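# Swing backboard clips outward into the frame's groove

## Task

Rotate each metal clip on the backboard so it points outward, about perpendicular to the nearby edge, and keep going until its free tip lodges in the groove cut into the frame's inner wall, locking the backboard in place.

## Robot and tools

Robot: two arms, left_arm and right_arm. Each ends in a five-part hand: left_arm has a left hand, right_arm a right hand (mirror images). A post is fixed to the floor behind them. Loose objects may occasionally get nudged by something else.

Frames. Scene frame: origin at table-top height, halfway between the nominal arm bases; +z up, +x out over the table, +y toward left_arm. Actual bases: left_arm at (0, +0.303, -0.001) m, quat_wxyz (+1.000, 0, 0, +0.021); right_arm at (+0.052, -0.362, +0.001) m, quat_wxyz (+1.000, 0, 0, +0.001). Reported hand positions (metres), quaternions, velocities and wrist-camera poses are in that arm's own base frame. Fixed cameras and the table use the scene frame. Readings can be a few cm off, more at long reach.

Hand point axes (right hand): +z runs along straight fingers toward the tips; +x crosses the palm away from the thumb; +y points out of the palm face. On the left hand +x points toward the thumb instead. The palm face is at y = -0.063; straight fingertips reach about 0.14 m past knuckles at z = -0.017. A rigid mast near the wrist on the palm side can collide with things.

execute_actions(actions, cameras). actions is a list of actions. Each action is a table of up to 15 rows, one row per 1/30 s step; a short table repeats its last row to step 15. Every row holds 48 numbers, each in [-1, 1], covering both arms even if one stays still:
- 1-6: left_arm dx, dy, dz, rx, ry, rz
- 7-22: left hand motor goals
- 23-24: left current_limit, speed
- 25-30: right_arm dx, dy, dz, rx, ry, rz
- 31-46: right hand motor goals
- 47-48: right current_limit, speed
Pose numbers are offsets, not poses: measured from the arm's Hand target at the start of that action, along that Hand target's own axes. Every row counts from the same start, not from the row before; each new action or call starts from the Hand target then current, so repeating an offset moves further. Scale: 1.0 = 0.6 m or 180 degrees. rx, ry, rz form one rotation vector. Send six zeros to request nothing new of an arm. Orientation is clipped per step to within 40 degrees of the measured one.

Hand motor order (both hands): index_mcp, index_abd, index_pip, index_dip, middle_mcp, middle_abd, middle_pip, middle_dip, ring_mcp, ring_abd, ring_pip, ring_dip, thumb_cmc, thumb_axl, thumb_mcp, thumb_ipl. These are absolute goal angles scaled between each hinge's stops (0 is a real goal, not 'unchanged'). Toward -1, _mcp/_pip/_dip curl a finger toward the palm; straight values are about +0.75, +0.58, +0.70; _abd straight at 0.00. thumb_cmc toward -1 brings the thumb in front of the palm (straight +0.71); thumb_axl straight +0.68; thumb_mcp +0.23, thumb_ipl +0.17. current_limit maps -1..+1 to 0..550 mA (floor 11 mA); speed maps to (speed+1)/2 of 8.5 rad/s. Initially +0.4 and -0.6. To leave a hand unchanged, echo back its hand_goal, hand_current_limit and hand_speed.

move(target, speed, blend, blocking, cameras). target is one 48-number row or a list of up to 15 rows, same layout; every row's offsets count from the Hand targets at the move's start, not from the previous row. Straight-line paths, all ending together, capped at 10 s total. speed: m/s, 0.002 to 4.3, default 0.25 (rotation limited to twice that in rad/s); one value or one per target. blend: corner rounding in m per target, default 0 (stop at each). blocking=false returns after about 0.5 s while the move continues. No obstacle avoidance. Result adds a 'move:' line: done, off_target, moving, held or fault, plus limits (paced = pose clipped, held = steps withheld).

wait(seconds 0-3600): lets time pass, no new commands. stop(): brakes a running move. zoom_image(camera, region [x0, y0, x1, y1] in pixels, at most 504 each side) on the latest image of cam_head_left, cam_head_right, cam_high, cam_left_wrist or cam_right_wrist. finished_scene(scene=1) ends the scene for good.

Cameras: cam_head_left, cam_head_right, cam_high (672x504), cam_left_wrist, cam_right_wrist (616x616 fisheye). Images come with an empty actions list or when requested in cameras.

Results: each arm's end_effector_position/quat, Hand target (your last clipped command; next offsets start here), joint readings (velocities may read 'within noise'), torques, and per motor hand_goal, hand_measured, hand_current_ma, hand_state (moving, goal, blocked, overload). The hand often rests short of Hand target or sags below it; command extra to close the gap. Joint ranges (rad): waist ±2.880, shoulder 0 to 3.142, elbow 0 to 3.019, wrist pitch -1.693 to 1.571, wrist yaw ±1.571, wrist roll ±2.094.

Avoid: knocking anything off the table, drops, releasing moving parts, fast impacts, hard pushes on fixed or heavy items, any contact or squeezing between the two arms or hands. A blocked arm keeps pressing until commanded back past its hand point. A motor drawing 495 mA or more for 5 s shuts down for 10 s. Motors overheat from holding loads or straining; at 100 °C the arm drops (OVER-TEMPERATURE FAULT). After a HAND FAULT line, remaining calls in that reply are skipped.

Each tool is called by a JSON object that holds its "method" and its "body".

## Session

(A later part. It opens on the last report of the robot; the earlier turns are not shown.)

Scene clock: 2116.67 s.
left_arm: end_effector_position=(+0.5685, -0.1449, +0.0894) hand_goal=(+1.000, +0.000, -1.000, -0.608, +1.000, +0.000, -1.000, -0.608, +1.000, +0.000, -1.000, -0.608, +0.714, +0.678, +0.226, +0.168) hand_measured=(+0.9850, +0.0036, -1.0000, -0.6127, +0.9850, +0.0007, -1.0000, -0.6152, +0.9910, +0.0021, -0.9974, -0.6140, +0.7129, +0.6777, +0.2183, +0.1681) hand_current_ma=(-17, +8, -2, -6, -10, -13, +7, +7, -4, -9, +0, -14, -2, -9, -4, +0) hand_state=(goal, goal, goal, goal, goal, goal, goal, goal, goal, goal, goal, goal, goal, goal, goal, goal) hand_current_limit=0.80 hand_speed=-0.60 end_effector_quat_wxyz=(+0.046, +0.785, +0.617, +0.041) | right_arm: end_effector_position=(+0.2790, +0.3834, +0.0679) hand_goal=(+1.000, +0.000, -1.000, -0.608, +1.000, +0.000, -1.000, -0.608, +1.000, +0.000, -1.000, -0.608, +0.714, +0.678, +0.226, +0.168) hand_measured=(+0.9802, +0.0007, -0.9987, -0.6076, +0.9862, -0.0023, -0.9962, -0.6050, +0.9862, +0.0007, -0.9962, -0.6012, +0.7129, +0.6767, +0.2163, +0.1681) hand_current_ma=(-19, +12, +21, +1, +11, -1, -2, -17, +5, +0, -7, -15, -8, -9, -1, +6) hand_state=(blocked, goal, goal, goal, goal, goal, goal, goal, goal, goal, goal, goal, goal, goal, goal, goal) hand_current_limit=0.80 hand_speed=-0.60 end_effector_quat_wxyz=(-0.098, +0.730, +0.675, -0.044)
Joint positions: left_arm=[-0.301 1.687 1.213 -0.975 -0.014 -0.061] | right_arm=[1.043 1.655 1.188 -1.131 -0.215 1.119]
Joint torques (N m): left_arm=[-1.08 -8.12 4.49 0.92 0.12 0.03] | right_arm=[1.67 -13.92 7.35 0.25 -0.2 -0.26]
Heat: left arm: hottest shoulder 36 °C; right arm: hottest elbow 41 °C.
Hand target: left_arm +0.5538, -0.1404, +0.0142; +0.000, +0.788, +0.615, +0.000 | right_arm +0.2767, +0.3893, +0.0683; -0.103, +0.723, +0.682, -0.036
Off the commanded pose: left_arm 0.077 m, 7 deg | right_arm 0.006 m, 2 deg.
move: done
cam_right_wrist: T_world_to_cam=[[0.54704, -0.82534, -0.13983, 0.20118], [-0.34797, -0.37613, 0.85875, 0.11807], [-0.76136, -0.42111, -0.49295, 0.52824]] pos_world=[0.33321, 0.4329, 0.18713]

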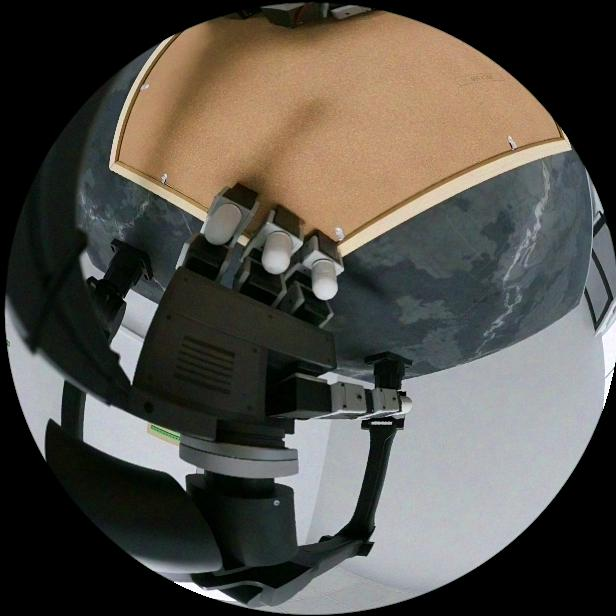

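{"method": "move", "body": {"target": [0,0,0,0,0,0,1,0,-1,-0.608,1,0,-1,-0.608,1,0,-1,-0.608,0.714,0.678,0.226,0.168,0.8,-0.6,0.0095,0.0092,0.004,0,0,0,1,0,-1,-0.608,1,0,-1,-0.608,1,0,-1,-0.608,0.714,0.678,0.226,0.168,0.8,-0.6], "speed": 0.04, "cameras": ["cam_right_wrist"]}}

{"method": "zoom_image", "body": {"camera": "cam_right_wrist", "region": [300, 190, 380, 270]}}

Scene clock: 2119.13 s.
left_arm: end_effector_position=(+0.5685, -0.1449, +0.0894) hand_goal=(+1.000, +0.000, -1.000, -0.608, +1.000, +0.000, -1.000, -0.608, +1.000, +0.000, -1.000, -0.608, +0.714, +0.678, +0.226, +0.168) hand_measured=(+0.9838, +0.0051, -1.0000, -0.6127, +0.9862, +0.0007, -1.0000, -0.6140, +0.9910, +0.0021, -0.9962, -0.6152, +0.7129, +0.6777, +0.2193, +0.1681) hand_current_ma=(-12, +10, -2, -6, -8, -7, +3, +7, -7, -5, -9, -9, -2, -7, -7, +1) hand_state=(goal, goal, goal, goal, goal, goal, goal, goal, goal, goal, goal, goal, goal, goal, goal, goal) hand_current_limit=0.80 hand_speed=-0.60 end_effector_quat_wxyz=(+0.046, +0.785, +0.617, +0.041) | right_arm: end_effector_position=(+0.2790, +0.3834, +0.0677) hand_goal=(+1.000, +0.000, -1.000, -0.608, +1.000, +0.000, -1.000, -0.608, +1.000, +0.000, -1.000, -0.608, +0.714, +0.678, +0.226, +0.168) hand_measured=(+0.9802, +0.0007, -0.9987, -0.6076, +0.9862, -0.0023, -0.9974, -0.6063, +0.9862, -0.0008, -0.9962, -0.5999, +0.7129, +0.6767, +0.2163, +0.1681) hand_current_ma=(+3, +14, +13, -1, +16, -5, +17, -1, -19, +10, +3, -6, -2, -13, -1, +0) hand_state=(blocked, goal, goal, goal, goal, goal, goal, goal, goal, goal, goal, goal, goal, goal, goal, goal) hand_current_limit=0.80 hand_speed=-0.60 end_effector_quat_wxyz=(-0.098, +0.730, +0.675, -0.044)
Joint positions: left_arm=[-0.301 1.687 1.213 -0.975 -0.014 -0.061] | right_arm=[1.043 1.655 1.188 -1.131 -0.215 1.119]
Joint torques (N m): left_arm=[-1.03 -8.18 4.51 0.92 0.12 0.02] | right_arm=[1.55 -12.28 8.79 0.25 -0.19 -0.25]
Heat: left arm: hottest shoulder 36 °C; right arm: hottest elbow 41 °C.
Hand target: left_arm +0.5538, -0.1404, +0.0142; +0.000, +0.788, +0.615, +0.000 | right_arm +0.2821, +0.3949, +0.0653; -0.103, +0.723, +0.682, -0.036
Off the commanded pose: left_arm 0.077 m, 7 deg | right_arm 0.012 m, 2 deg.
move: off_target (right_arm)
cam_right_wrist: T_world_to_cam=[[0.54706, -0.82535, -0.13972, 0.20112], [-0.34774, -0.3759, 0.85894, 0.11803], [-0.76145, -0.4213, -0.49264, 0.52819]] pos_world=[0.33321, 0.4329, 0.18693]

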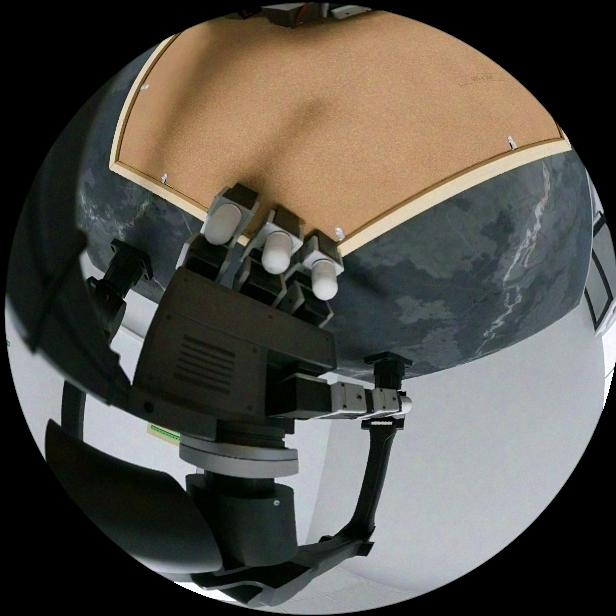

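Scaled by 6.300 from the camera's image (finer frame: 880x880).

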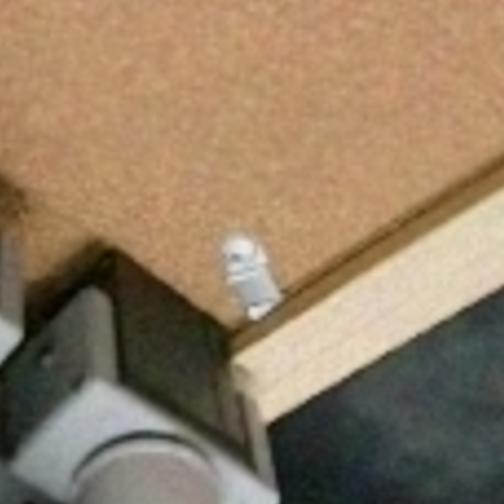

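{"method": "move", "body": {"target": [0,0,0,0,0,0,1,0,-1,-0.608,1,0,-1,-0.608,1,0,-1,-0.608,0.714,0.678,0.226,0.168,0.8,-0.6,0.004,0.0101,0.0,0,0,0,1,0,-1,-0.608,1,0,-1,-0.608,1,0,-1,-0.608,0.714,0.678,0.226,0.168,0.8,-0.6], "speed": 0.04, "cameras": ["cam_right_wrist"]}}

{"method": "zoom_image", "body": {"camera": "cam_right_wrist", "region": [300, 190, 380, 270]}}

Scene clock: 2121.27 s.
left_arm: end_effector_position=(+0.5685, -0.1449, +0.0894) hand_goal=(+1.000, +0.000, -1.000, -0.608, +1.000, +0.000, -1.000, -0.608, +1.000, +0.000, -1.000, -0.608, +0.714, +0.678, +0.226, +0.168) hand_measured=(+0.9850, +0.0036, -1.0000, -0.6127, +0.9850, +0.0021, -1.0000, -0.6140, +0.9910, +0.0021, -0.9962, -0.6140, +0.7117, +0.6767, +0.2183, +0.1681) hand_current_ma=(-15, +7, +1, -8, -4, -6, +8, -2, -12, -7, -2, -16, -4, -10, -5, +0) hand_state=(goal, goal, goal, goal, goal, goal, goal, goal, goal, goal, goal, goal, goal, goal, goal, goal) hand_current_limit=0.80 hand_speed=-0.60 end_effector_quat_wxyz=(+0.046, +0.785, +0.617, +0.041) | right_arm: end_effector_position=(+0.2789, +0.3831, +0.0667) hand_goal=(+1.000, +0.000, -1.000, -0.608, +1.000, +0.000, -1.000, -0.608, +1.000, +0.000, -1.000, -0.608, +0.714, +0.678, +0.226, +0.168) hand_measured=(+0.9766, +0.0065, -1.0000, -0.6076, +0.9862, -0.0023, -0.9974, -0.6050, +0.9850, +0.0007, -0.9974, -0.5999, +0.7129, +0.6767, +0.2163, +0.1681) hand_current_ma=(-19, +18, -7, +1, +7, +4, +2, +0, -15, -18, +4, -10, -1, -6, -9, +9) hand_state=(blocked, goal, goal, goal, goal, goal, goal, goal, goal, goal, goal, goal, goal, goal, goal, goal) hand_current_limit=0.80 hand_speed=-0.60 end_effector_quat_wxyz=(-0.098, +0.731, +0.674, -0.046)
Joint positions: left_arm=[-0.301 1.687 1.213 -0.975 -0.014 -0.061] | right_arm=[1.043 1.657 1.188 -1.131 -0.215 1.121]
Joint torques (N m): left_arm=[-1.03 -8.12 4.49 0.92 0.11 0.02] | right_arm=[0.79 -11.52 9.74 0.17 -0.17 -0.3]
Heat: left arm: hottest shoulder 36 °C; right arm: hottest elbow 42 °C.
Hand target: left_arm +0.5538, -0.1404, +0.0142; +0.000, +0.788, +0.615, +0.000 | right_arm +0.2882, +0.3970, +0.0643; -0.103, +0.723, +0.682, -0.036
Off the commanded pose: left_arm 0.077 m, 7 deg | right_arm 0.017 m, 2 deg.
move: off_target (right_arm)
cam_right_wrist: T_world_to_cam=[[0.54565, -0.82648, -0.13854, 0.20156], [-0.34719, -0.37341, 0.86025, 0.11756], [-0.76271, -0.4213, -0.49069, 0.52769]] pos_world=[0.33331, 0.43279, 0.18573]

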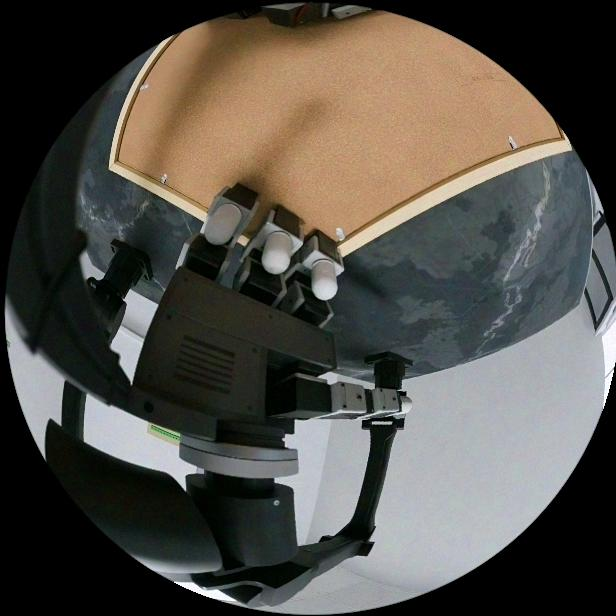

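Scaled by 6.300 from the camera's image (finer frame: 880x880).

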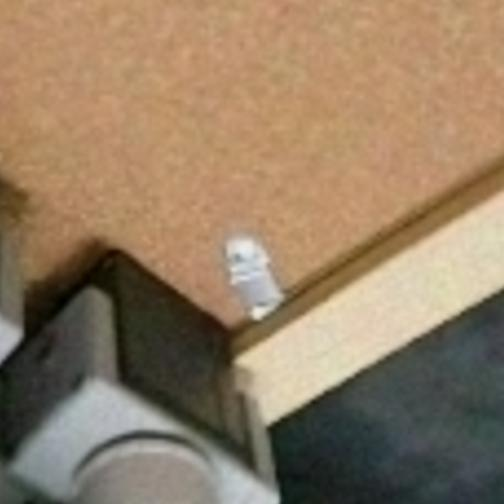

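{"method": "move", "body": {"target": [0,0,0,0,0,0,1,0,-1,-0.608,1,0,-1,-0.608,1,0,-1,-0.608,0.714,0.678,0.226,0.168,0.8,-0.6,0.002,0.0101,-0.001,0,0,0,1,0,-1,-0.608,1,0,-1,-0.608,1,0,-1,-0.608,0.714,0.678,0.226,0.168,0.8,-0.6], "speed": 0.04, "cameras": ["cam_right_wrist"]}}

{"method": "zoom_image", "body": {"camera": "cam_right_wrist", "region": [300, 190, 380, 270]}}

Scene clock: 2128.30 s.
left_arm: end_effector_position=(+0.5685, -0.1449, +0.0894) hand_goal=(+1.000, +0.000, -1.000, -0.608, +1.000, +0.000, -1.000, -0.608, +1.000, +0.000, -1.000, -0.608, +0.714, +0.678, +0.226, +0.168) hand_measured=(+0.9838, +0.0051, -1.0000, -0.6127, +0.9850, +0.0021, -1.0000, -0.6140, +0.9910, +0.0021, -0.9974, -0.6152, +0.7129, +0.6777, +0.2193, +0.1681) hand_current_ma=(-17, +8, -3, -7, -13, -5, -1, +5, -8, -4, +0, -13, -9, -9, +1, -3) hand_state=(goal, goal, goal, goal, goal, goal, goal, goal, goal, goal, goal, goal, goal, goal, goal, goal) hand_current_limit=0.80 hand_speed=-0.60 end_effector_quat_wxyz=(+0.046, +0.785, +0.617, +0.041) | right_arm: end_effector_position=(+0.2817, +0.3844, +0.0666) hand_goal=(+1.000, +0.000, -1.000, -0.608, +1.000, +0.000, -1.000, -0.608, +1.000, +0.000, -1.000, -0.608, +0.714, +0.678, +0.226, +0.168) hand_measured=(+0.9766, +0.0300, -1.0000, -0.6076, +0.9862, -0.0023, -0.9974, -0.6050, +0.9862, -0.0008, -0.9962, -0.6012, +0.7117, +0.6767, +0.2163, +0.1681) hand_current_ma=(-8, +20, -3, +1, +5, +10, +16, -9, -10, +4, +8, -8, -2, -15, +1, -6) hand_state=(blocked, blocked, goal, goal, goal, goal, goal, goal, goal, goal, goal, goal, goal, goal, goal, goal) hand_current_limit=0.80 hand_speed=-0.60 end_effector_quat_wxyz=(-0.098, +0.731, +0.674, -0.045)
Joint positions: left_arm=[-0.301 1.687 1.213 -0.975 -0.014 -0.061] | right_arm=[1.039 1.663 1.194 -1.131 -0.215 1.117]
Joint torques (N m): left_arm=[-1.03 -8.18 4.49 0.91 0.12 0.03] | right_arm=[0.15 -11.28 10.17 0.03 -0.18 -0.35]
Heat: left arm: hottest shoulder 36 °C; right arm: hottest elbow 42 °C.
Hand target: left_arm +0.5538, -0.1404, +0.0142; +0.000, +0.788, +0.615, +0.000 | right_arm +0.2943, +0.3980, +0.0640; -0.103, +0.723, +0.682, -0.036
Off the commanded pose: left_arm 0.077 m, 7 deg | right_arm 0.019 m, 2 deg.
move: off_target (right_arm)
cam_right_wrist: T_world_to_cam=[[0.54503, -0.82675, -0.13936, 0.2014], [-0.34828, -0.37445, 0.85935, 0.12001], [-0.76266, -0.41984, -0.49203, 0.52984]] pos_world=[0.33611, 0.43389, 0.18563]

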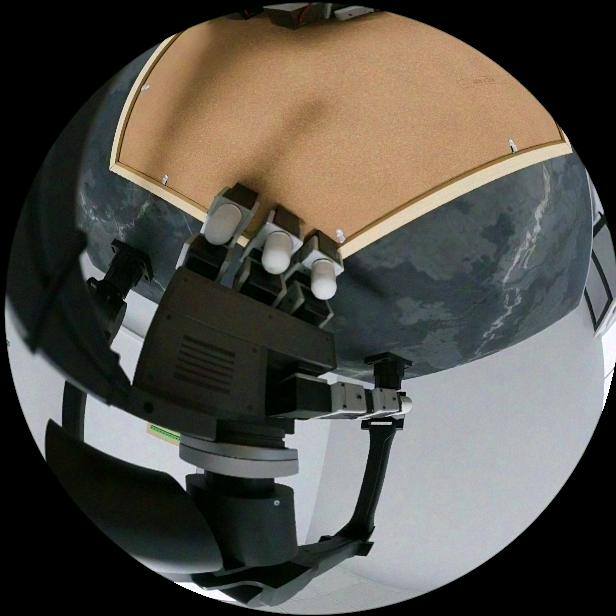

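Scaled by 6.300 from the camera's image (finer frame: 880x880).

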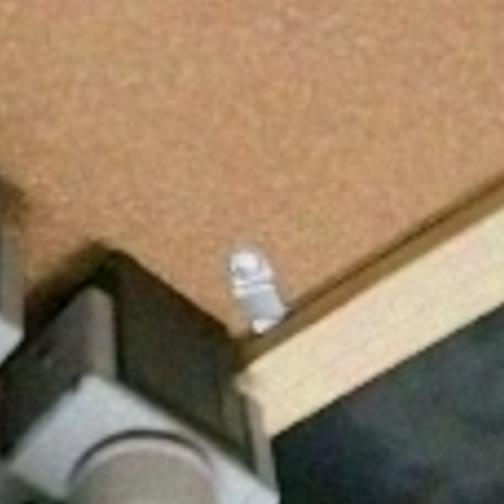

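{"method": "move", "body": {"target": [0,0,0,0,0,0,1,0,-1,-0.608,1,0,-1,-0.608,1,0,-1,-0.608,0.714,0.678,0.226,0.168,0.8,-0.6,0.005,0.0135,-0.002,0,0,0,1,0,-1,-0.608,1,0,-1,-0.608,1,0,-1,-0.608,0.714,0.678,0.226,0.168,0.8,-0.6], "speed": 0.04, "cameras": ["cam_right_wrist"]}}

{"method": "zoom_image", "body": {"camera": "cam_right_wrist", "region": [300, 190, 380, 270]}}

Scene clock: 2130.77 s.
left_arm: end_effector_position=(+0.5685, -0.1449, +0.0894) hand_goal=(+1.000, +0.000, -1.000, -0.608, +1.000, +0.000, -1.000, -0.608, +1.000, +0.000, -1.000, -0.608, +0.714, +0.678, +0.226, +0.168) hand_measured=(+0.9838, +0.0036, -1.0000, -0.6127, +0.9850, +0.0021, -1.0000, -0.6152, +0.9910, +0.0007, -0.9962, -0.6152, +0.7129, +0.6767, +0.2183, +0.1672) hand_current_ma=(-12, +4, +3, -9, -11, -1, +3, +9, -14, -12, -9, -4, +1, -2, -6, +6) hand_state=(goal, goal, goal, goal, goal, goal, goal, goal, goal, goal, goal, goal, goal, goal, goal, goal) hand_current_limit=0.80 hand_speed=-0.60 end_effector_quat_wxyz=(+0.046, +0.785, +0.617, +0.041) | right_arm: end_effector_position=(+0.2912, +0.3890, +0.0673) hand_goal=(+1.000, +0.000, -1.000, -0.608, +1.000, +0.000, -1.000, -0.608, +1.000, +0.000, -1.000, -0.608, +0.714, +0.678, +0.226, +0.168) hand_measured=(+0.9862, +0.0285, -1.0000, -0.6076, +0.9862, -0.0023, -0.9974, -0.6050, +0.9850, -0.0008, -0.9974, -0.6012, +0.7129, +0.6767, +0.2163, +0.1672) hand_current_ma=(-20, +19, +13, -6, +2, +4, -3, +4, -20, -4, +6, +7, +9, -9, +0, -10) hand_state=(goal, blocked, goal, goal, goal, goal, goal, goal, goal, goal, goal, goal, goal, goal, goal, goal) hand_current_limit=0.80 hand_speed=-0.60 end_effector_quat_wxyz=(-0.100, +0.731, +0.673, -0.040)
Joint positions: left_arm=[-0.301 1.687 1.213 -0.975 -0.014 -0.061] | right_arm=[1.026 1.678 1.216 -1.131 -0.215 1.107]
Joint torques (N m): left_arm=[-1.03 -8.18 4.51 0.94 0.12 0.02] | right_arm=[0.15 -11.69 10.06 -0.17 -0.15 -0.37]
Heat: left arm: hottest shoulder 36 °C; right arm: hottest elbow 42 °C.
Hand target: left_arm +0.5538, -0.1404, +0.0142; +0.000, +0.788, +0.615, +0.000 | right_arm +0.3027, +0.4005, +0.0638; -0.103, +0.723, +0.682, -0.036
Off the commanded pose: left_arm 0.077 m, 7 deg | right_arm 0.017 m, 2 deg.
move: off_target (right_arm)
cam_right_wrist: T_world_to_cam=[[0.54394, -0.82678, -0.14343, 0.20075], [-0.35268, -0.38034, 0.85496, 0.12832], [-0.76141, -0.41446, -0.49847, 0.53735]] pos_world=[0.34521, 0.43749, 0.18694]

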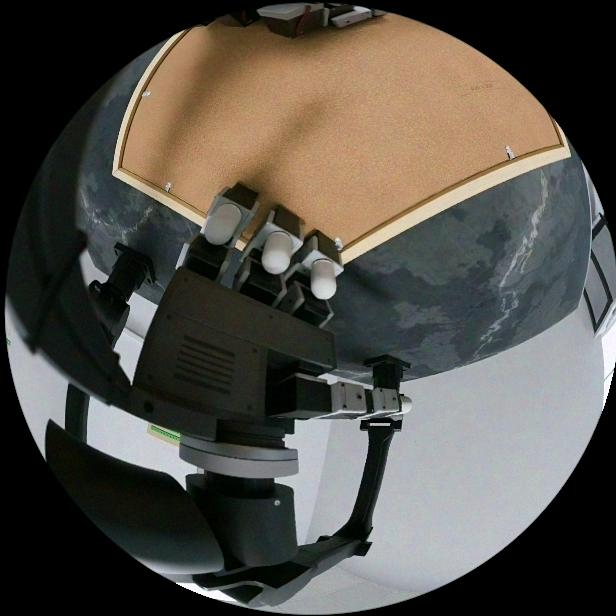

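Scaled by 6.300 from the camera's image (finer frame: 880x880).

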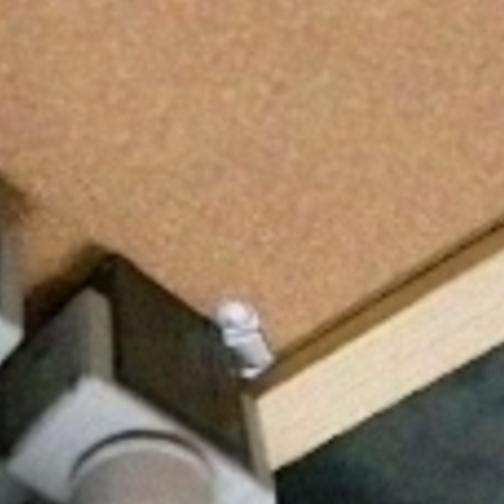

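{"method": "move", "body": {"target": [0,0,0,0,0,0,1,0,-1,-0.608,1,0,-1,-0.608,1,0,-1,-0.608,0.714,0.678,0.226,0.168,0.8,-0.6,-0.003,0.012,0.003,0,0,0,1,0,-1,-0.608,1,0,-1,-0.608,1,0,-1,-0.608,0.714,0.678,0.226,0.168,0.8,-0.6], "speed": 0.04, "cameras": ["cam_right_wrist"]}}

{"method": "zoom_image", "body": {"camera": "cam_right_wrist", "region": [300, 200, 380, 280]}}

Scene clock: 2133.07 s.
left_arm: end_effector_position=(+0.5685, -0.1449, +0.0894) hand_goal=(+1.000, +0.000, -1.000, -0.608, +1.000, +0.000, -1.000, -0.608, +1.000, +0.000, -1.000, -0.608, +0.714, +0.678, +0.226, +0.168) hand_measured=(+0.9838, +0.0036, -1.0000, -0.6127, +0.9862, +0.0021, -1.0000, -0.6152, +0.9910, +0.0021, -0.9974, -0.6152, +0.7129, +0.6777, +0.2193, +0.1672) hand_current_ma=(-17, +9, +5, -5, -1, -6, -4, +8, -12, -10, -7, -13, +1, -10, -7, +6) hand_state=(goal, goal, goal, goal, goal, goal, goal, goal, goal, goal, goal, goal, goal, goal, goal, goal) hand_current_limit=0.80 hand_speed=-0.60 end_effector_quat_wxyz=(+0.046, +0.785, +0.617, +0.041) | right_arm: end_effector_position=(+0.2942, +0.3886, +0.0666) hand_goal=(+1.000, +0.000, -1.000, -0.608, +1.000, +0.000, -1.000, -0.608, +1.000, +0.000, -1.000, -0.608, +0.714, +0.678, +0.226, +0.168) hand_measured=(+0.9995, +0.0344, -1.0000, -0.6076, +0.9862, -0.0023, -0.9974, -0.6050, +0.9850, +0.0007, -0.9962, -0.5999, +0.7117, +0.6777, +0.2173, +0.1681) hand_current_ma=(+0, +10, +7, +13, +11, -15, +7, +9, -14, +1, +6, +3, -1, -11, +6, +5) hand_state=(goal, blocked, goal, goal, goal, goal, goal, goal, goal, goal, goal, goal, goal, goal, goal, goal) hand_current_limit=0.80 hand_speed=-0.60 end_effector_quat_wxyz=(-0.106, +0.732, +0.672, -0.041)
Joint positions: left_arm=[-0.301 1.687 1.213 -0.975 -0.014 -0.061] | right_arm=[1.016 1.68 1.219 -1.131 -0.227 1.099]
Joint torques (N m): left_arm=[-1.03 -8.06 4.51 0.92 0.11 0.02] | right_arm=[-0.09 -10.99 10.03 -0.06 -0.08 -0.41]
Heat: left arm: hottest shoulder 36 °C; right arm: hottest elbow 43 °C.
Hand target: left_arm +0.5538, -0.1404, +0.0142; +0.000, +0.788, +0.615, +0.000 | right_arm +0.3093, +0.3984, +0.0603; -0.103, +0.723, +0.682, -0.036
Off the commanded pose: left_arm 0.077 m, 7 deg | right_arm 0.019 m, 2 deg.
move: off_target (right_arm)
cam_right_wrist: T_world_to_cam=[[0.53962, -0.82745, -0.15538, 0.20097], [-0.34592, -0.38616, 0.85511, 0.1299], [-0.76756, -0.40769, -0.49461, 0.53797]] pos_world=[0.34941, 0.43578, 0.18623]

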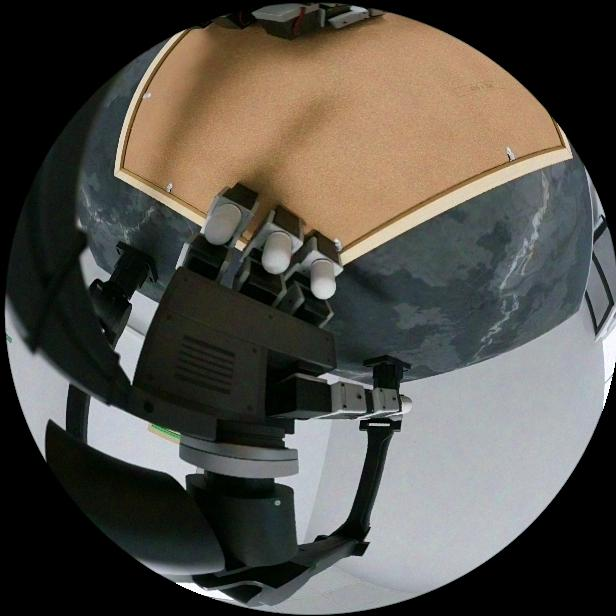

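Scaled by 6.300 from the camera's image (finer frame: 880x880).

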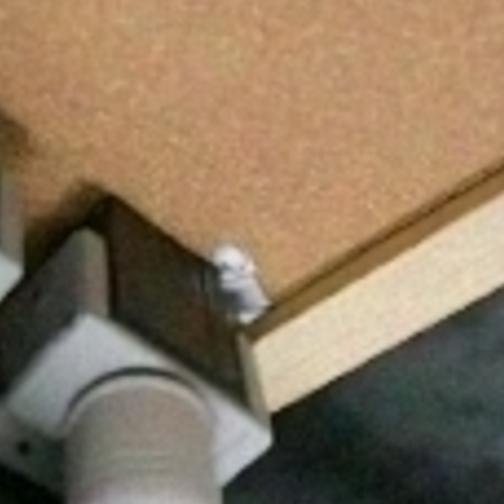

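{"method": "move", "body": {"target": [0,0,0,0,0,0,1,0,-1,-0.608,1,0,-1,-0.608,1,0,-1,-0.608,0.714,0.678,0.226,0.168,0.8,-0.6,-0.001,0.0133,0.001,0,0,0,1,0,-1,-0.608,1,0,-1,-0.608,1,0,-1,-0.608,0.714,0.678,0.226,0.168,0.8,-0.6], "speed": 0.04, "cameras": ["cam_right_wrist"]}}

{"method": "zoom_image", "body": {"camera": "cam_right_wrist", "region": [300, 200, 380, 280]}}

Scene clock: 2135.33 s.
left_arm: end_effector_position=(+0.5685, -0.1449, +0.0894) hand_goal=(+1.000, +0.000, -1.000, -0.608, +1.000, +0.000, -1.000, -0.608, +1.000, +0.000, -1.000, -0.608, +0.714, +0.678, +0.226, +0.168) hand_measured=(+0.9850, +0.0036, -1.0000, -0.6127, +0.9850, +0.0007, -1.0000, -0.6152, +0.9910, +0.0021, -0.9974, -0.6152, +0.7117, +0.6777, +0.2183, +0.1672) hand_current_ma=(-8, +3, +8, -6, +2, -4, +4, -2, -7, -5, -4, -5, -1, -9, -6, +1) hand_state=(goal, goal, goal, goal, goal, goal, goal, goal, goal, goal, goal, goal, goal, goal, goal, goal) hand_current_limit=0.80 hand_speed=-0.60 end_effector_quat_wxyz=(+0.046, +0.785, +0.617, +0.041) | right_arm: end_effector_position=(+0.3043, +0.3906, +0.0670) hand_goal=(+1.000, +0.000, -1.000, -0.608, +1.000, +0.000, -1.000, -0.608, +1.000, +0.000, -1.000, -0.608, +0.714, +0.678, +0.226, +0.168) hand_measured=(+0.9995, +0.0373, -1.0000, -0.6063, +0.9862, -0.0023, -0.9974, -0.6050, +0.9862, -0.0008, -0.9962, -0.6012, +0.7117, +0.6767, +0.2163, +0.1672) hand_current_ma=(-17, +22, +10, -8, +5, -13, +6, -3, -10, -2, +3, +7, +2, +3, +3, -1) hand_state=(goal, blocked, goal, goal, goal, goal, goal, goal, goal, goal, goal, goal, goal, goal, goal, goal) hand_current_limit=0.80 hand_speed=-0.60 end_effector_quat_wxyz=(-0.108, +0.730, +0.674, -0.037)
Joint positions: left_arm=[-0.301 1.687 1.213 -0.975 -0.014 -0.061] | right_arm=[0.999 1.691 1.234 -1.131 -0.228 1.078]
Joint torques (N m): left_arm=[-1.03 -8.18 4.49 0.92 0.12 0.02] | right_arm=[-0.03 -11.4 9.55 -0.13 -0.05 -0.36]
Heat: left arm: hottest shoulder 36 °C; right arm: hottest elbow 43 °C.
Hand target: left_arm +0.5538, -0.1404, +0.0142; +0.000, +0.788, +0.615, +0.000 | right_arm +0.3169, +0.3974, +0.0581; -0.103, +0.723, +0.682, -0.036
Off the commanded pose: left_arm 0.077 m, 7 deg | right_arm 0.017 m, 1 deg.
move: off_target (right_arm)
cam_right_wrist: T_world_to_cam=[[0.54355, -0.82379, -0.16101, 0.19497], [-0.34717, -0.39528, 0.85042, 0.13822], [-0.76421, -0.40635, -0.50086, 0.54566]] pos_world=[0.35901, 0.43699, 0.18714]

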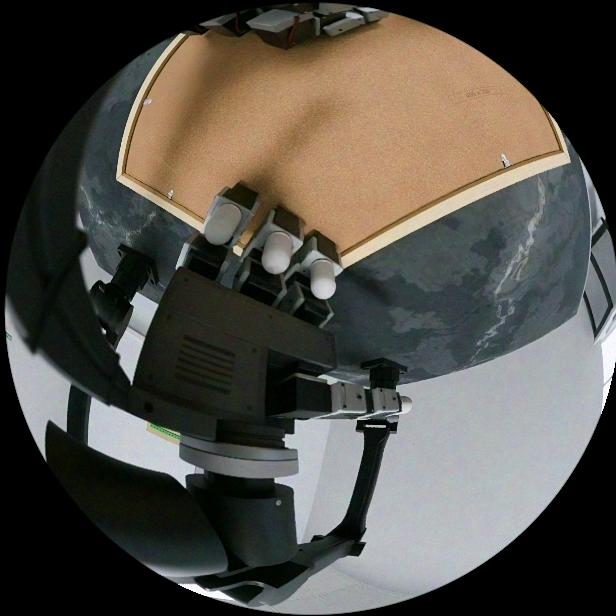

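Scaled by 6.300 from the camera's image (finer frame: 880x880).

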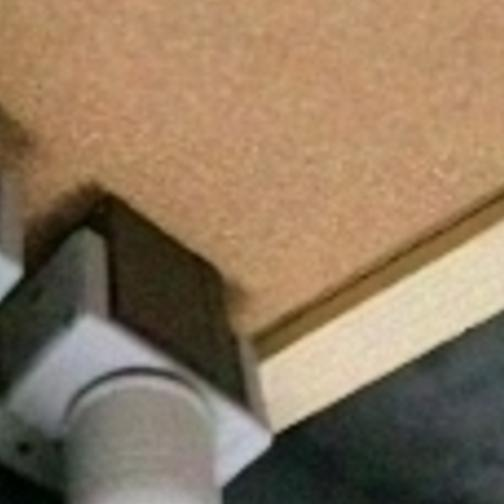

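{"method": "move", "body": {"target": [0,0,0,0,0,0,1,0,-1,-0.608,1,0,-1,-0.608,1,0,-1,-0.608,0.714,0.678,0.226,0.168,0.8,-0.6,0.01,-0.03,-0.08,0,0,0,1,0,-1,-0.608,1,0,-1,-0.608,1,0,-1,-0.608,0.714,0.678,0.226,0.168,0.8,-0.6], "speed": 0.08, "cameras": ["cam_right_wrist","cam_high"]}}

{"method": "zoom_image", "body": {"camera": "cam_right_wrist", "region": [300, 170, 380, 250]}}

Scene clock: 2138.80 s.
left_arm: end_effector_position=(+0.5685, -0.1449, +0.0894) hand_goal=(+1.000, +0.000, -1.000, -0.608, +1.000, +0.000, -1.000, -0.608, +1.000, +0.000, -1.000, -0.608, +0.714, +0.678, +0.226, +0.168) hand_measured=(+0.9838, +0.0036, -1.0000, -0.6127, +0.9850, +0.0007, -1.0000, -0.6152, +0.9922, +0.0021, -0.9962, -0.6140, +0.7117, +0.6767, +0.2183, +0.1681) hand_current_ma=(-12, +9, +5, -7, -5, -2, +0, +4, -11, -10, -2, -7, +1, -6, -1, -4) hand_state=(goal, goal, goal, goal, goal, goal, goal, goal, goal, goal, goal, goal, goal, goal, goal, goal) hand_current_limit=0.80 hand_speed=-0.60 end_effector_quat_wxyz=(+0.046, +0.785, +0.617, +0.041) | right_arm: end_effector_position=(+0.3028, +0.3841, +0.0927) hand_goal=(+1.000, +0.000, -1.000, -0.608, +1.000, +0.000, -1.000, -0.608, +1.000, +0.000, -1.000, -0.608, +0.714, +0.678, +0.226, +0.168) hand_measured=(+0.9922, +0.0212, -0.9987, -0.6050, +0.9862, -0.0023, -0.9974, -0.6063, +0.9850, -0.0008, -0.9962, -0.6012, +0.7117, +0.6777, +0.2163, +0.1681) hand_current_ma=(-11, +10, +13, +14, +15, -2, +8, -9, -16, +10, +12, +5, -9, -8, +11, +29) hand_state=(goal, blocked, goal, goal, goal, goal, goal, goal, goal, goal, goal, goal, goal, goal, goal, goal) hand_current_limit=0.80 hand_speed=-0.60 end_effector_quat_wxyz=(-0.097, +0.727, +0.678, -0.055)
Joint positions: left_arm=[-0.301 1.687 1.213 -0.975 -0.014 -0.061] | right_arm=[0.999 1.672 1.282 -1.24 -0.215 1.062]
Joint torques (N m): left_arm=[-1.03 -8.12 4.49 0.94 0.11 0.02] | right_arm=[1.38 -14.45 11.11 -0.7 -0.2 -0.17]
Heat: left arm: hottest shoulder 35 °C; right arm: hottest elbow 43 °C.
Hand target: left_arm +0.5538, -0.1404, +0.0142; +0.000, +0.788, +0.615, +0.000 | right_arm +0.3089, +0.3995, +0.1090; -0.103, +0.723, +0.682, -0.036
Off the commanded pose: left_arm 0.077 m, 7 deg | right_arm 0.023 m, 2 deg.
move: off_target (right_arm)
cam_right_wrist: T_world_to_cam=[[0.55486, -0.8211, -0.13386, 0.18759], [-0.33293, -0.3666, 0.86877, 0.0962], [-0.76242, -0.43748, -0.47679, 0.56394]] pos_world=[0.35791, 0.43601, 0.21041]
Images, in order (width x height): cam_high 672x504, cam_right_wrist 616x616.

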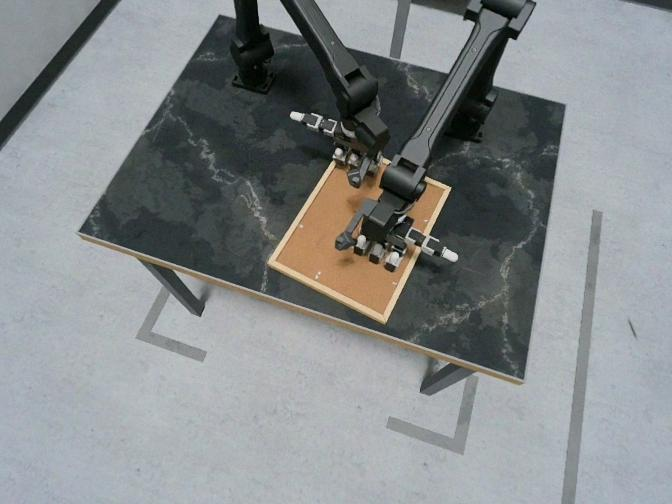

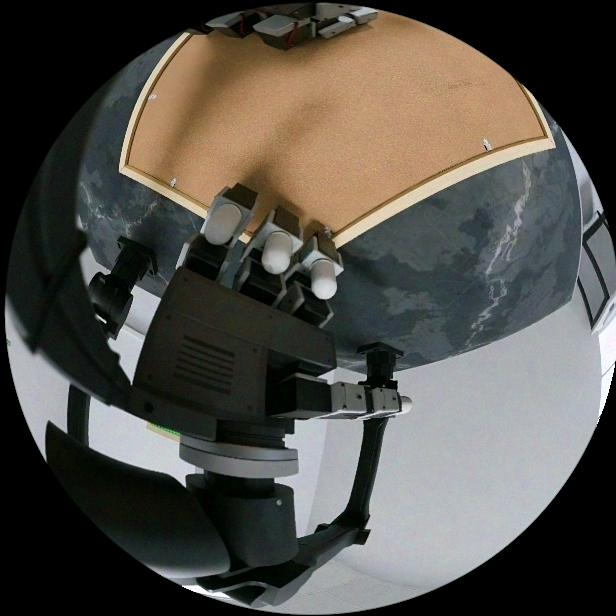

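Scaled by 6.300 from the camera's image (finer frame: 880x880).

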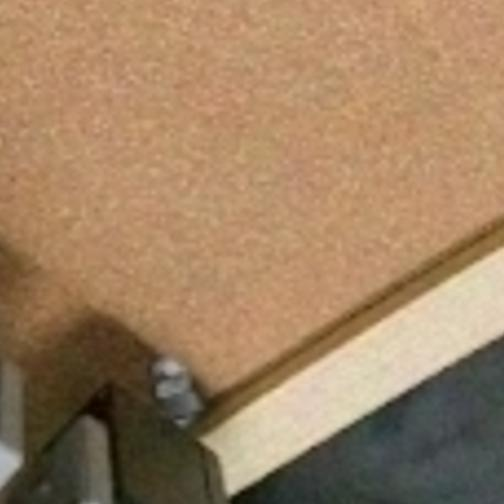

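{"method": "move", "body": {"target": [[0,0,0,0,0,0,1,0,-1,-0.608,1,0,-1,-0.608,1,0,-1,-0.608,0.714,0.678,0.226,0.168,0.8,-0.6,0,0,-0.1,0,0,0,1,0,-1,-0.608,1,0,-1,-0.608,1,0,-1,-0.608,0.714,0.678,0.226,0.168,0.8,-0.6],[0,0,0,0,0,0,1,0,-1,-0.608,1,0,-1,-0.608,1,0,-1,-0.608,0.714,0.678,0.226,0.168,0.8,-0.6,-0.3,0,-0.12,0,0,0,1,0,-1,-0.608,1,0,-1,-0.608,1,0,-1,-0.608,0.714,0.678,0.226,0.168,0.8,-0.6]], "speed": 0.12, "cameras": ["cam_right_wrist","cam_high"]}}

{"method": "zoom_image", "body": {"camera": "cam_high", "region": [320, 145, 360, 185]}}

{"method": "zoom_image", "body": {"camera": "cam_high", "region": [285, 205, 325, 245]}}

{"method": "zoom_image", "body": {"camera": "cam_high", "region": [375, 265, 415, 305]}}

Scene clock: 2149.97 s.
left_arm: end_effector_position=(+0.5685, -0.1449, +0.0894) hand_goal=(+1.000, +0.000, -1.000, -0.608, +1.000, +0.000, -1.000, -0.608, +1.000, +0.000, -1.000, -0.608, +0.714, +0.678, +0.226, +0.168) hand_measured=(+0.9850, +0.0036, -1.0000, -0.6127, +0.9862, +0.0007, -1.0000, -0.6140, +0.9910, +0.0021, -0.9974, -0.6140, +0.7129, +0.6777, +0.2183, +0.1672) hand_current_ma=(-11, +11, +3, -15, -3, -10, +5, +7, -13, -5, -10, -17, -5, -5, -4, +1) hand_state=(goal, goal, goal, goal, goal, goal, goal, goal, goal, goal, goal, goal, goal, goal, goal, goal) hand_current_limit=0.80 hand_speed=-0.60 end_effector_quat_wxyz=(+0.046, +0.785, +0.617, +0.041) | right_arm: end_effector_position=(+0.3122, +0.2141, +0.1643) hand_goal=(+1.000, +0.000, -1.000, -0.608, +1.000, +0.000, -1.000, -0.608, +1.000, +0.000, -1.000, -0.608, +0.714, +0.678, +0.226, +0.168) hand_measured=(+0.9922, +0.0212, -0.9987, -0.6050, +0.9862, -0.0023, -0.9974, -0.6050, +0.9862, -0.0008, -0.9962, -0.6012, +0.7117, +0.6777, +0.2163, +0.1672) hand_current_ma=(-13, +20, +5, -3, +5, -2, -1, -5, -10, +7, +4, +2, +3, -8, +5, -1) hand_state=(goal, blocked, goal, goal, goal, goal, goal, goal, goal, goal, goal, goal, goal, goal, goal, goal) hand_current_limit=0.80 hand_speed=-0.60 end_effector_quat_wxyz=(-0.100, +0.729, +0.676, -0.035)
Joint positions: left_arm=[-0.301 1.687 1.213 -0.975 -0.014 -0.061] | right_arm=[0.709 1.285 1.055 -1.42 -0.198 0.777]
Joint torques (N m): left_arm=[-1.08 -8.18 4.51 0.94 0.12 0.02] | right_arm=[0.5 -8.82 8.09 -0.58 -0.21 -0.29]
Heat: left arm: hottest shoulder 35 °C; right arm: hottest elbow 43 °C.
Hand target: left_arm +0.5538, -0.1404, +0.0142; +0.000, +0.788, +0.615, +0.000 | right_arm +0.3108, +0.2135, +0.1635; -0.103, +0.723, +0.682, -0.036
Off the commanded pose: left_arm 0.077 m, 7 deg | right_arm 0.002 m, 1 deg.
move: done
cam_right_wrist: T_world_to_cam=[[0.54955, -0.82255, -0.14628, 0.05642], [-0.35738, -0.38971, 0.84877, -0.0093], [-0.75516, -0.41417, -0.50813, 0.5288]] pos_world=[0.36501, 0.26179, 0.28485]
Images, in order (width x height): cam_high 672x504, cam_right_wrist 616x616.

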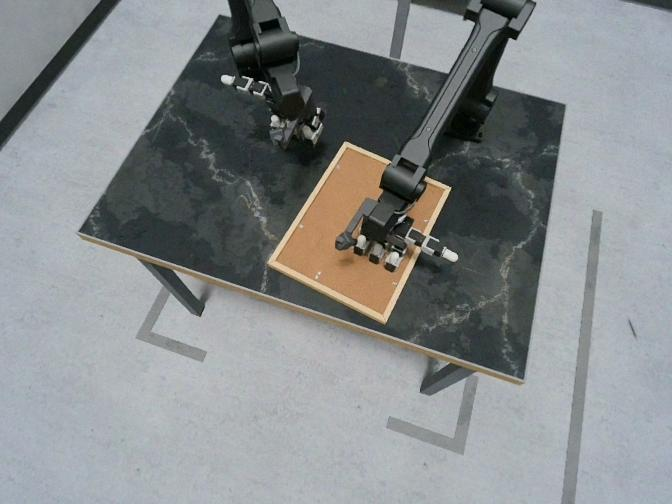

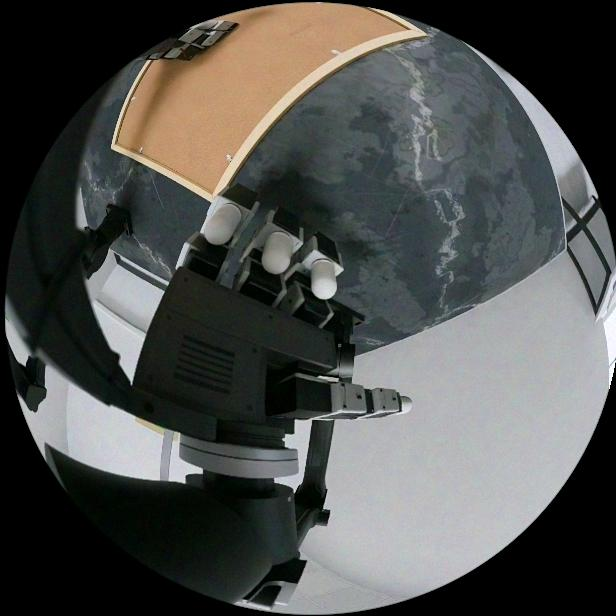

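Scaled by 12.600 from the camera's image (finer frame: 960x720).

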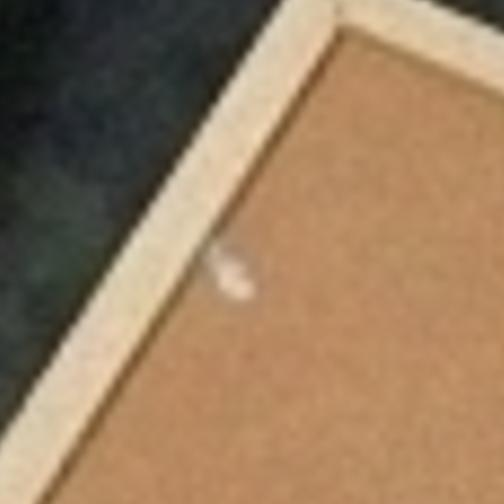

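Scaled by 12.600 from the camera's image (finer frame: 960x720).

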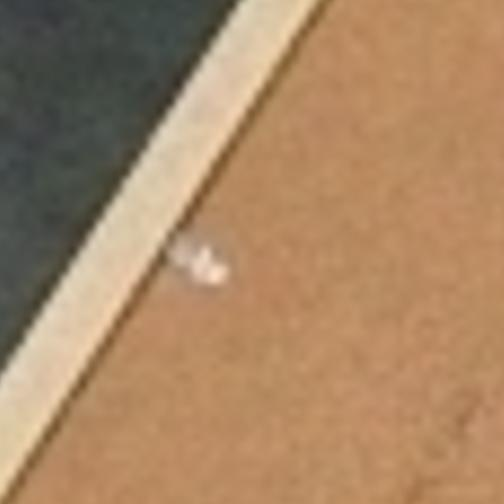

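Scaled by 12.600 from the camera's image (finer frame: 960x720).

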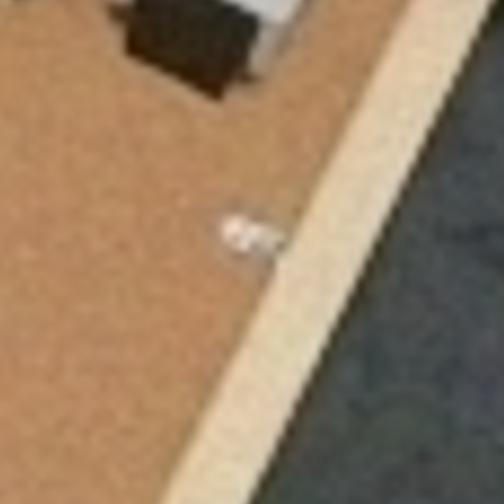

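{"method": "move", "body": {"target": [[0,0,0,0,0,0,1,0,-1,-0.608,1,0,-1,-0.608,1,0,-1,-0.608,0.714,0.678,0.226,0.168,0.8,-0.6,0.31,-0.0327,0.05,0,0,0,1,0,-1,-0.608,1,0,-1,-0.608,1,0,-1,-0.608,0.714,0.678,0.226,0.168,0.8,-0.6],[0,0,0,0,0,0,1,0,-1,-0.608,1,0,-1,-0.608,1,0,-1,-0.608,0.714,0.678,0.226,0.168,0.8,-0.6,0.2999,-0.0327,0.1268,0,0,0,1,0,-1,-0.608,1,0,-1,-0.608,1,0,-1,-0.608,0.714,0.678,0.226,0.168,0.8,-0.6]], "speed": 0.1, "cameras": ["cam_right_wrist"]}}

{"method": "zoom_image", "body": {"camera": "cam_right_wrist", "region": [300, 190, 380, 270]}}

Scene clock: 2161.10 s.
left_arm: end_effector_position=(+0.5685, -0.1449, +0.0894) hand_goal=(+1.000, +0.000, -1.000, -0.608, +1.000, +0.000, -1.000, -0.608, +1.000, +0.000, -1.000, -0.608, +0.714, +0.678, +0.226, +0.168) hand_measured=(+0.9850, +0.0036, -1.0000, -0.6127, +0.9850, +0.0007, -1.0000, -0.6152, +0.9910, +0.0021, -0.9974, -0.6152, +0.7117, +0.6777, +0.2193, +0.1681) hand_current_ma=(-15, +11, +7, -14, -3, -12, +6, +6, -8, -7, -6, -7, -6, -10, +1, +2) hand_state=(goal, goal, goal, goal, goal, goal, goal, goal, goal, goal, goal, goal, goal, goal, goal, goal) hand_current_limit=0.80 hand_speed=-0.60 end_effector_quat_wxyz=(+0.046, +0.785, +0.617, +0.041) | right_arm: end_effector_position=(+0.2917, +0.3964, +0.1129) hand_goal=(+1.000, +0.000, -1.000, -0.608, +1.000, +0.000, -1.000, -0.608, +1.000, +0.000, -1.000, -0.608, +0.714, +0.678, +0.226, +0.168) hand_measured=(+0.9910, +0.0212, -0.9974, -0.6050, +0.9862, -0.0008, -0.9974, -0.6050, +0.9850, -0.0008, -0.9974, -0.6012, +0.7117, +0.6777, +0.2163, +0.1672) hand_current_ma=(-3, -2, +17, -12, +5, -6, -7, +7, -19, -7, +15, -5, +3, -13, +6, +5) hand_state=(goal, blocked, goal, goal, goal, goal, goal, goal, goal, goal, goal, goal, goal, goal, goal, goal) hand_current_limit=0.80 hand_speed=-0.60 end_effector_quat_wxyz=(-0.100, +0.719, +0.687, -0.038)
Joint positions: left_arm=[-0.301 1.687 1.213 -0.975 -0.014 -0.061] | right_arm=[1.033 1.639 1.295 -1.248 -0.213 1.076]
Joint torques (N m): left_arm=[-1.08 -8.18 4.49 0.92 0.11 0.03] | right_arm=[1.44 -13.27 8.12 0.16 -0.26 0.03]
Heat: left arm: hottest shoulder 35 °C; right arm: hottest elbow 44 °C.
Hand target: left_arm +0.5538, -0.1404, +0.0142; +0.000, +0.788, +0.615, +0.000 | right_arm +0.2890, +0.4007, +0.1090; -0.103, +0.723, +0.682, -0.036
Off the commanded pose: left_arm 0.077 m, 7 deg | right_arm 0.006 m, 1 deg.
move: done
cam_right_wrist: T_world_to_cam=[[0.57443, -0.80543, -0.14596, 0.19607], [-0.3427, -0.39858, 0.8507, 0.09708], [-0.74336, -0.43865, -0.50498, 0.56857]] pos_world=[0.34329, 0.44602, 0.23314]

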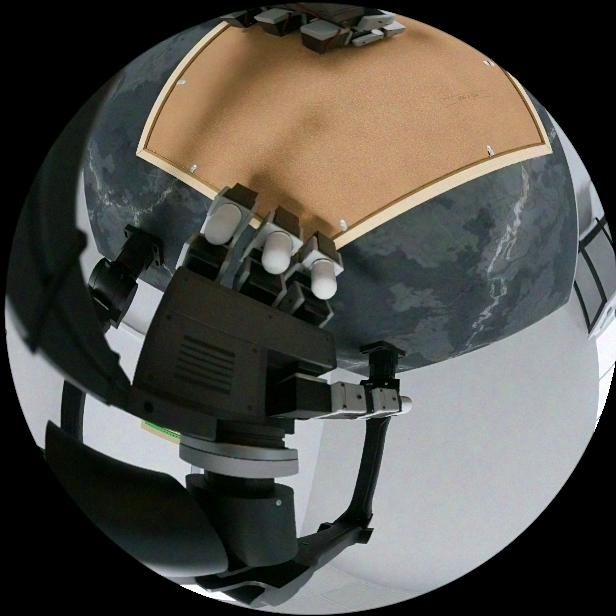

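Scaled by 6.300 from the camera's image (finer frame: 880x880).

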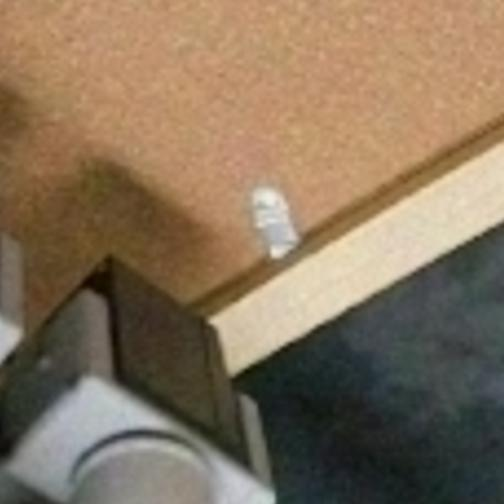

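{"method": "move", "body": {"target": [0,0,0,0,0,0,1,0,-1,-0.608,1,0,-1,-0.608,1,0,-1,-0.608,0.714,0.678,0.226,0.168,0.8,-0.6,-0.028,-0.006,0.05,0,0,0,1,0,-1,-0.608,1,0,-1,-0.608,1,0,-1,-0.608,0.714,0.678,0.226,0.168,0.8,-0.6], "speed": 0.08, "cameras": ["cam_right_wrist"]}}

{"method": "zoom_image", "body": {"camera": "cam_right_wrist", "region": [300, 190, 380, 270]}}

Scene clock: 2164.37 s.
left_arm: end_effector_position=(+0.5685, -0.1449, +0.0894) hand_goal=(+1.000, +0.000, -1.000, -0.608, +1.000, +0.000, -1.000, -0.608, +1.000, +0.000, -1.000, -0.608, +0.714, +0.678, +0.226, +0.168) hand_measured=(+0.9838, +0.0036, -1.0000, -0.6127, +0.9862, +0.0021, -1.0000, -0.6152, +0.9910, +0.0021, -0.9974, -0.6152, +0.7129, +0.6777, +0.2183, +0.1672) hand_current_ma=(-14, +1, +2, -6, +1, +1, +5, +1, -14, -9, -5, -8, -6, -17, +5, +1) hand_state=(goal, goal, goal, goal, goal, goal, goal, goal, goal, goal, goal, goal, goal, goal, goal, goal) hand_current_limit=0.80 hand_speed=-0.60 end_effector_quat_wxyz=(+0.046, +0.785, +0.617, +0.041) | right_arm: end_effector_position=(+0.2815, +0.3830, +0.0783) hand_goal=(+1.000, +0.000, -1.000, -0.608, +1.000, +0.000, -1.000, -0.608, +1.000, +0.000, -1.000, -0.608, +0.714, +0.678, +0.226, +0.168) hand_measured=(+0.9922, +0.0212, -0.9987, -0.6050, +0.9862, -0.0023, -0.9962, -0.6050, +0.9850, -0.0008, -0.9974, -0.6012, +0.7117, +0.6767, +0.2163, +0.1681) hand_current_ma=(-9, +7, +2, +12, +5, -7, +20, -4, -2, -2, +7, -8, -9, -7, -7, +6) hand_state=(goal, blocked, goal, goal, goal, goal, goal, goal, goal, goal, goal, goal, goal, goal, goal, goal) hand_current_limit=0.80 hand_speed=-0.60 end_effector_quat_wxyz=(-0.098, +0.719, +0.686, -0.043)
Joint positions: left_arm=[-0.301 1.687 1.213 -0.975 -0.014 -0.061] | right_arm=[1.037 1.639 1.198 -1.159 -0.213 1.081]
Joint torques (N m): left_arm=[-1.03 -8.18 4.49 0.92 0.12 0.03] | right_arm=[1.61 -13.68 7.65 0.17 -0.26 0.03]
Heat: left arm: hottest shoulder 35 °C; right arm: hottest elbow 43 °C.
Hand target: left_arm +0.5538, -0.1404, +0.0142; +0.000, +0.788, +0.615, +0.000 | right_arm +0.2786, +0.3873, +0.0790; -0.103, +0.723, +0.682, -0.036
Off the commanded pose: left_arm 0.077 m, 7 deg | right_arm 0.005 m, 1 deg.
move: done
cam_right_wrist: T_world_to_cam=[[0.57352, -0.8068, -0.14196, 0.18657], [-0.3387, -0.39133, 0.85566, 0.11334], [-0.74589, -0.44266, -0.4977, 0.53936]] pos_world=[0.33369, 0.43362, 0.19794]

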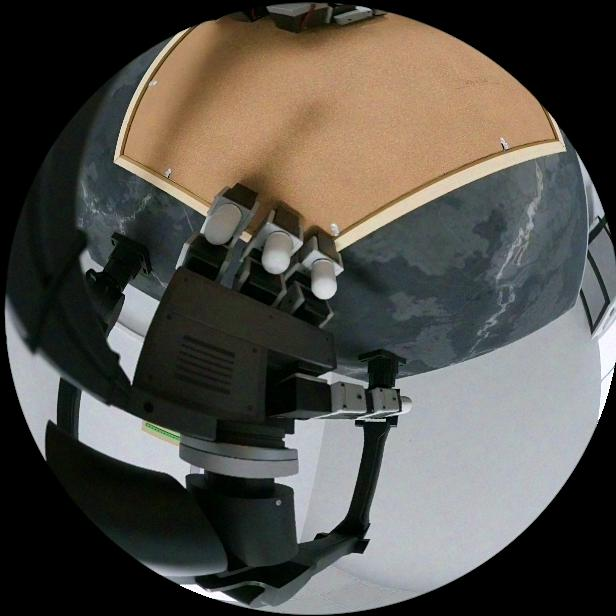

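Scaled by 6.300 from the camera's image (finer frame: 880x880).

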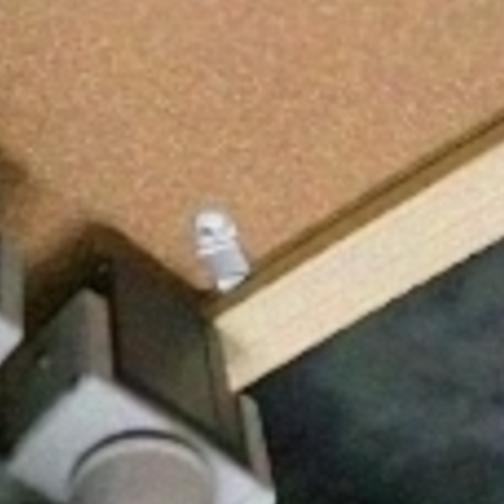

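{"method": "move", "body": {"target": [[0,0,0,0,0,0,1,0,-1,-0.608,1,0,-1,-0.608,1,0,-1,-0.608,0.714,0.678,0.226,0.168,0.8,-0.6,0.012,-0.004,0,0,0,0,1,0,-1,-0.608,1,0,-1,-0.608,1,0,-1,-0.608,0.714,0.678,0.226,0.168,0.8,-0.6],[0,0,0,0,0,0,1,0,-1,-0.608,1,0,-1,-0.608,1,0,-1,-0.608,0.714,0.678,0.226,0.168,0.8,-0.6,0.010,0.001,0.016,0,0,0,1,0,-1,-0.608,1,0,-1,-0.608,1,0,-1,-0.608,0.714,0.678,0.226,0.168,0.8,-0.6]], "speed": 0.06, "cameras": ["cam_right_wrist"]}}

{"method": "zoom_image", "body": {"camera": "cam_right_wrist", "region": [300, 190, 380, 270]}}

Scene clock: 2168.83 s.
left_arm: end_effector_position=(+0.5685, -0.1449, +0.0894) hand_goal=(+1.000, +0.000, -1.000, -0.608, +1.000, +0.000, -1.000, -0.608, +1.000, +0.000, -1.000, -0.608, +0.714, +0.678, +0.226, +0.168) hand_measured=(+0.9838, +0.0036, -1.0000, -0.6127, +0.9862, +0.0021, -1.0000, -0.6152, +0.9910, +0.0021, -0.9974, -0.6152, +0.7129, +0.6777, +0.2183, +0.1672) hand_current_ma=(-16, +11, +5, -11, -2, -10, +3, +8, -8, -5, +3, -15, -7, -7, -2, +2) hand_state=(goal, goal, goal, goal, goal, goal, goal, goal, goal, goal, goal, goal, goal, goal, goal, goal) hand_current_limit=0.80 hand_speed=-0.60 end_effector_quat_wxyz=(+0.046, +0.785, +0.617, +0.041) | right_arm: end_effector_position=(+0.2784, +0.3906, +0.0755) hand_goal=(+1.000, +0.000, -1.000, -0.608, +1.000, +0.000, -1.000, -0.608, +1.000, +0.000, -1.000, -0.608, +0.714, +0.678, +0.226, +0.168) hand_measured=(+0.9922, +0.0212, -0.9974, -0.6050, +0.9862, -0.0023, -0.9974, -0.6050, +0.9850, -0.0008, -0.9962, -0.5999, +0.7117, +0.6777, +0.2163, +0.1672) hand_current_ma=(-18, +20, +7, +5, +3, -1, +6, -3, -14, -7, +15, -8, -2, -14, +15, +4) hand_state=(goal, blocked, goal, goal, goal, goal, goal, goal, goal, goal, goal, goal, goal, goal, goal, goal) hand_current_limit=0.80 hand_speed=-0.60 end_effector_quat_wxyz=(-0.100, +0.718, +0.688, -0.037)
Joint positions: left_arm=[-0.301 1.687 1.213 -0.975 -0.014 -0.061] | right_arm=[1.051 1.646 1.198 -1.137 -0.213 1.091]
Joint torques (N m): left_arm=[-1.03 -8.12 4.51 0.92 0.12 0.03] | right_arm=[2.02 -12.57 7.84 0.2 -0.27 0]
Heat: left arm: hottest shoulder 35 °C; right arm: hottest elbow 43 °C.
Hand target: left_arm +0.5538, -0.1404, +0.0142; +0.000, +0.788, +0.615, +0.000 | right_arm +0.2776, +0.3943, +0.0700; -0.103, +0.723, +0.682, -0.036
Off the commanded pose: left_arm 0.077 m, 7 deg | right_arm 0.007 m, 1 deg.
move: done
cam_right_wrist: T_world_to_cam=[[0.57732, -0.80321, -0.1468, 0.192], [-0.34275, -0.40158, 0.84927, 0.1233], [-0.74109, -0.43999, -0.50714, 0.53728]] pos_world=[0.32959, 0.44012, 0.19595]

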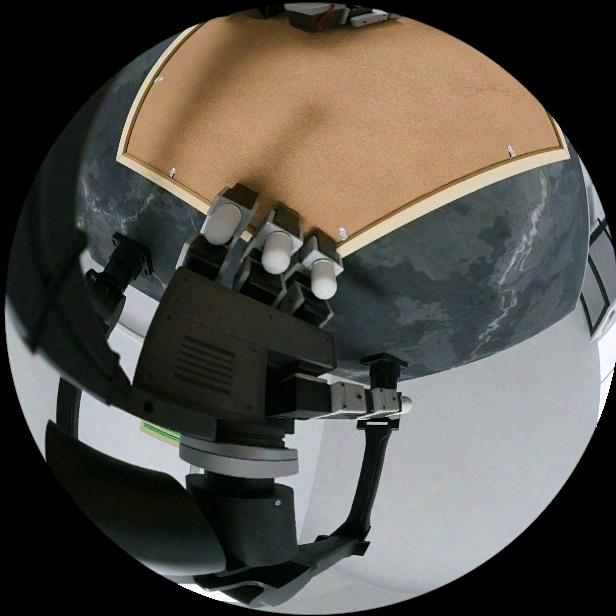

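Scaled by 6.300 from the camera's image (finer frame: 880x880).

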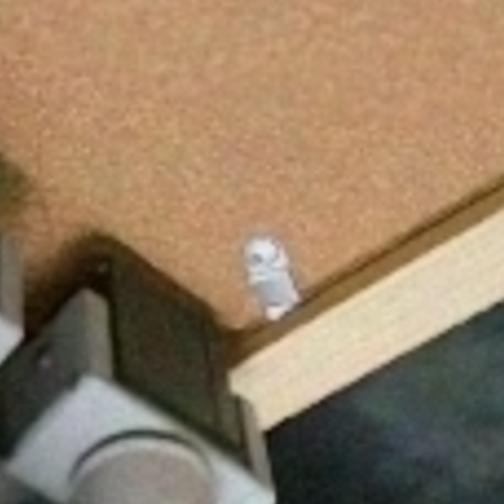

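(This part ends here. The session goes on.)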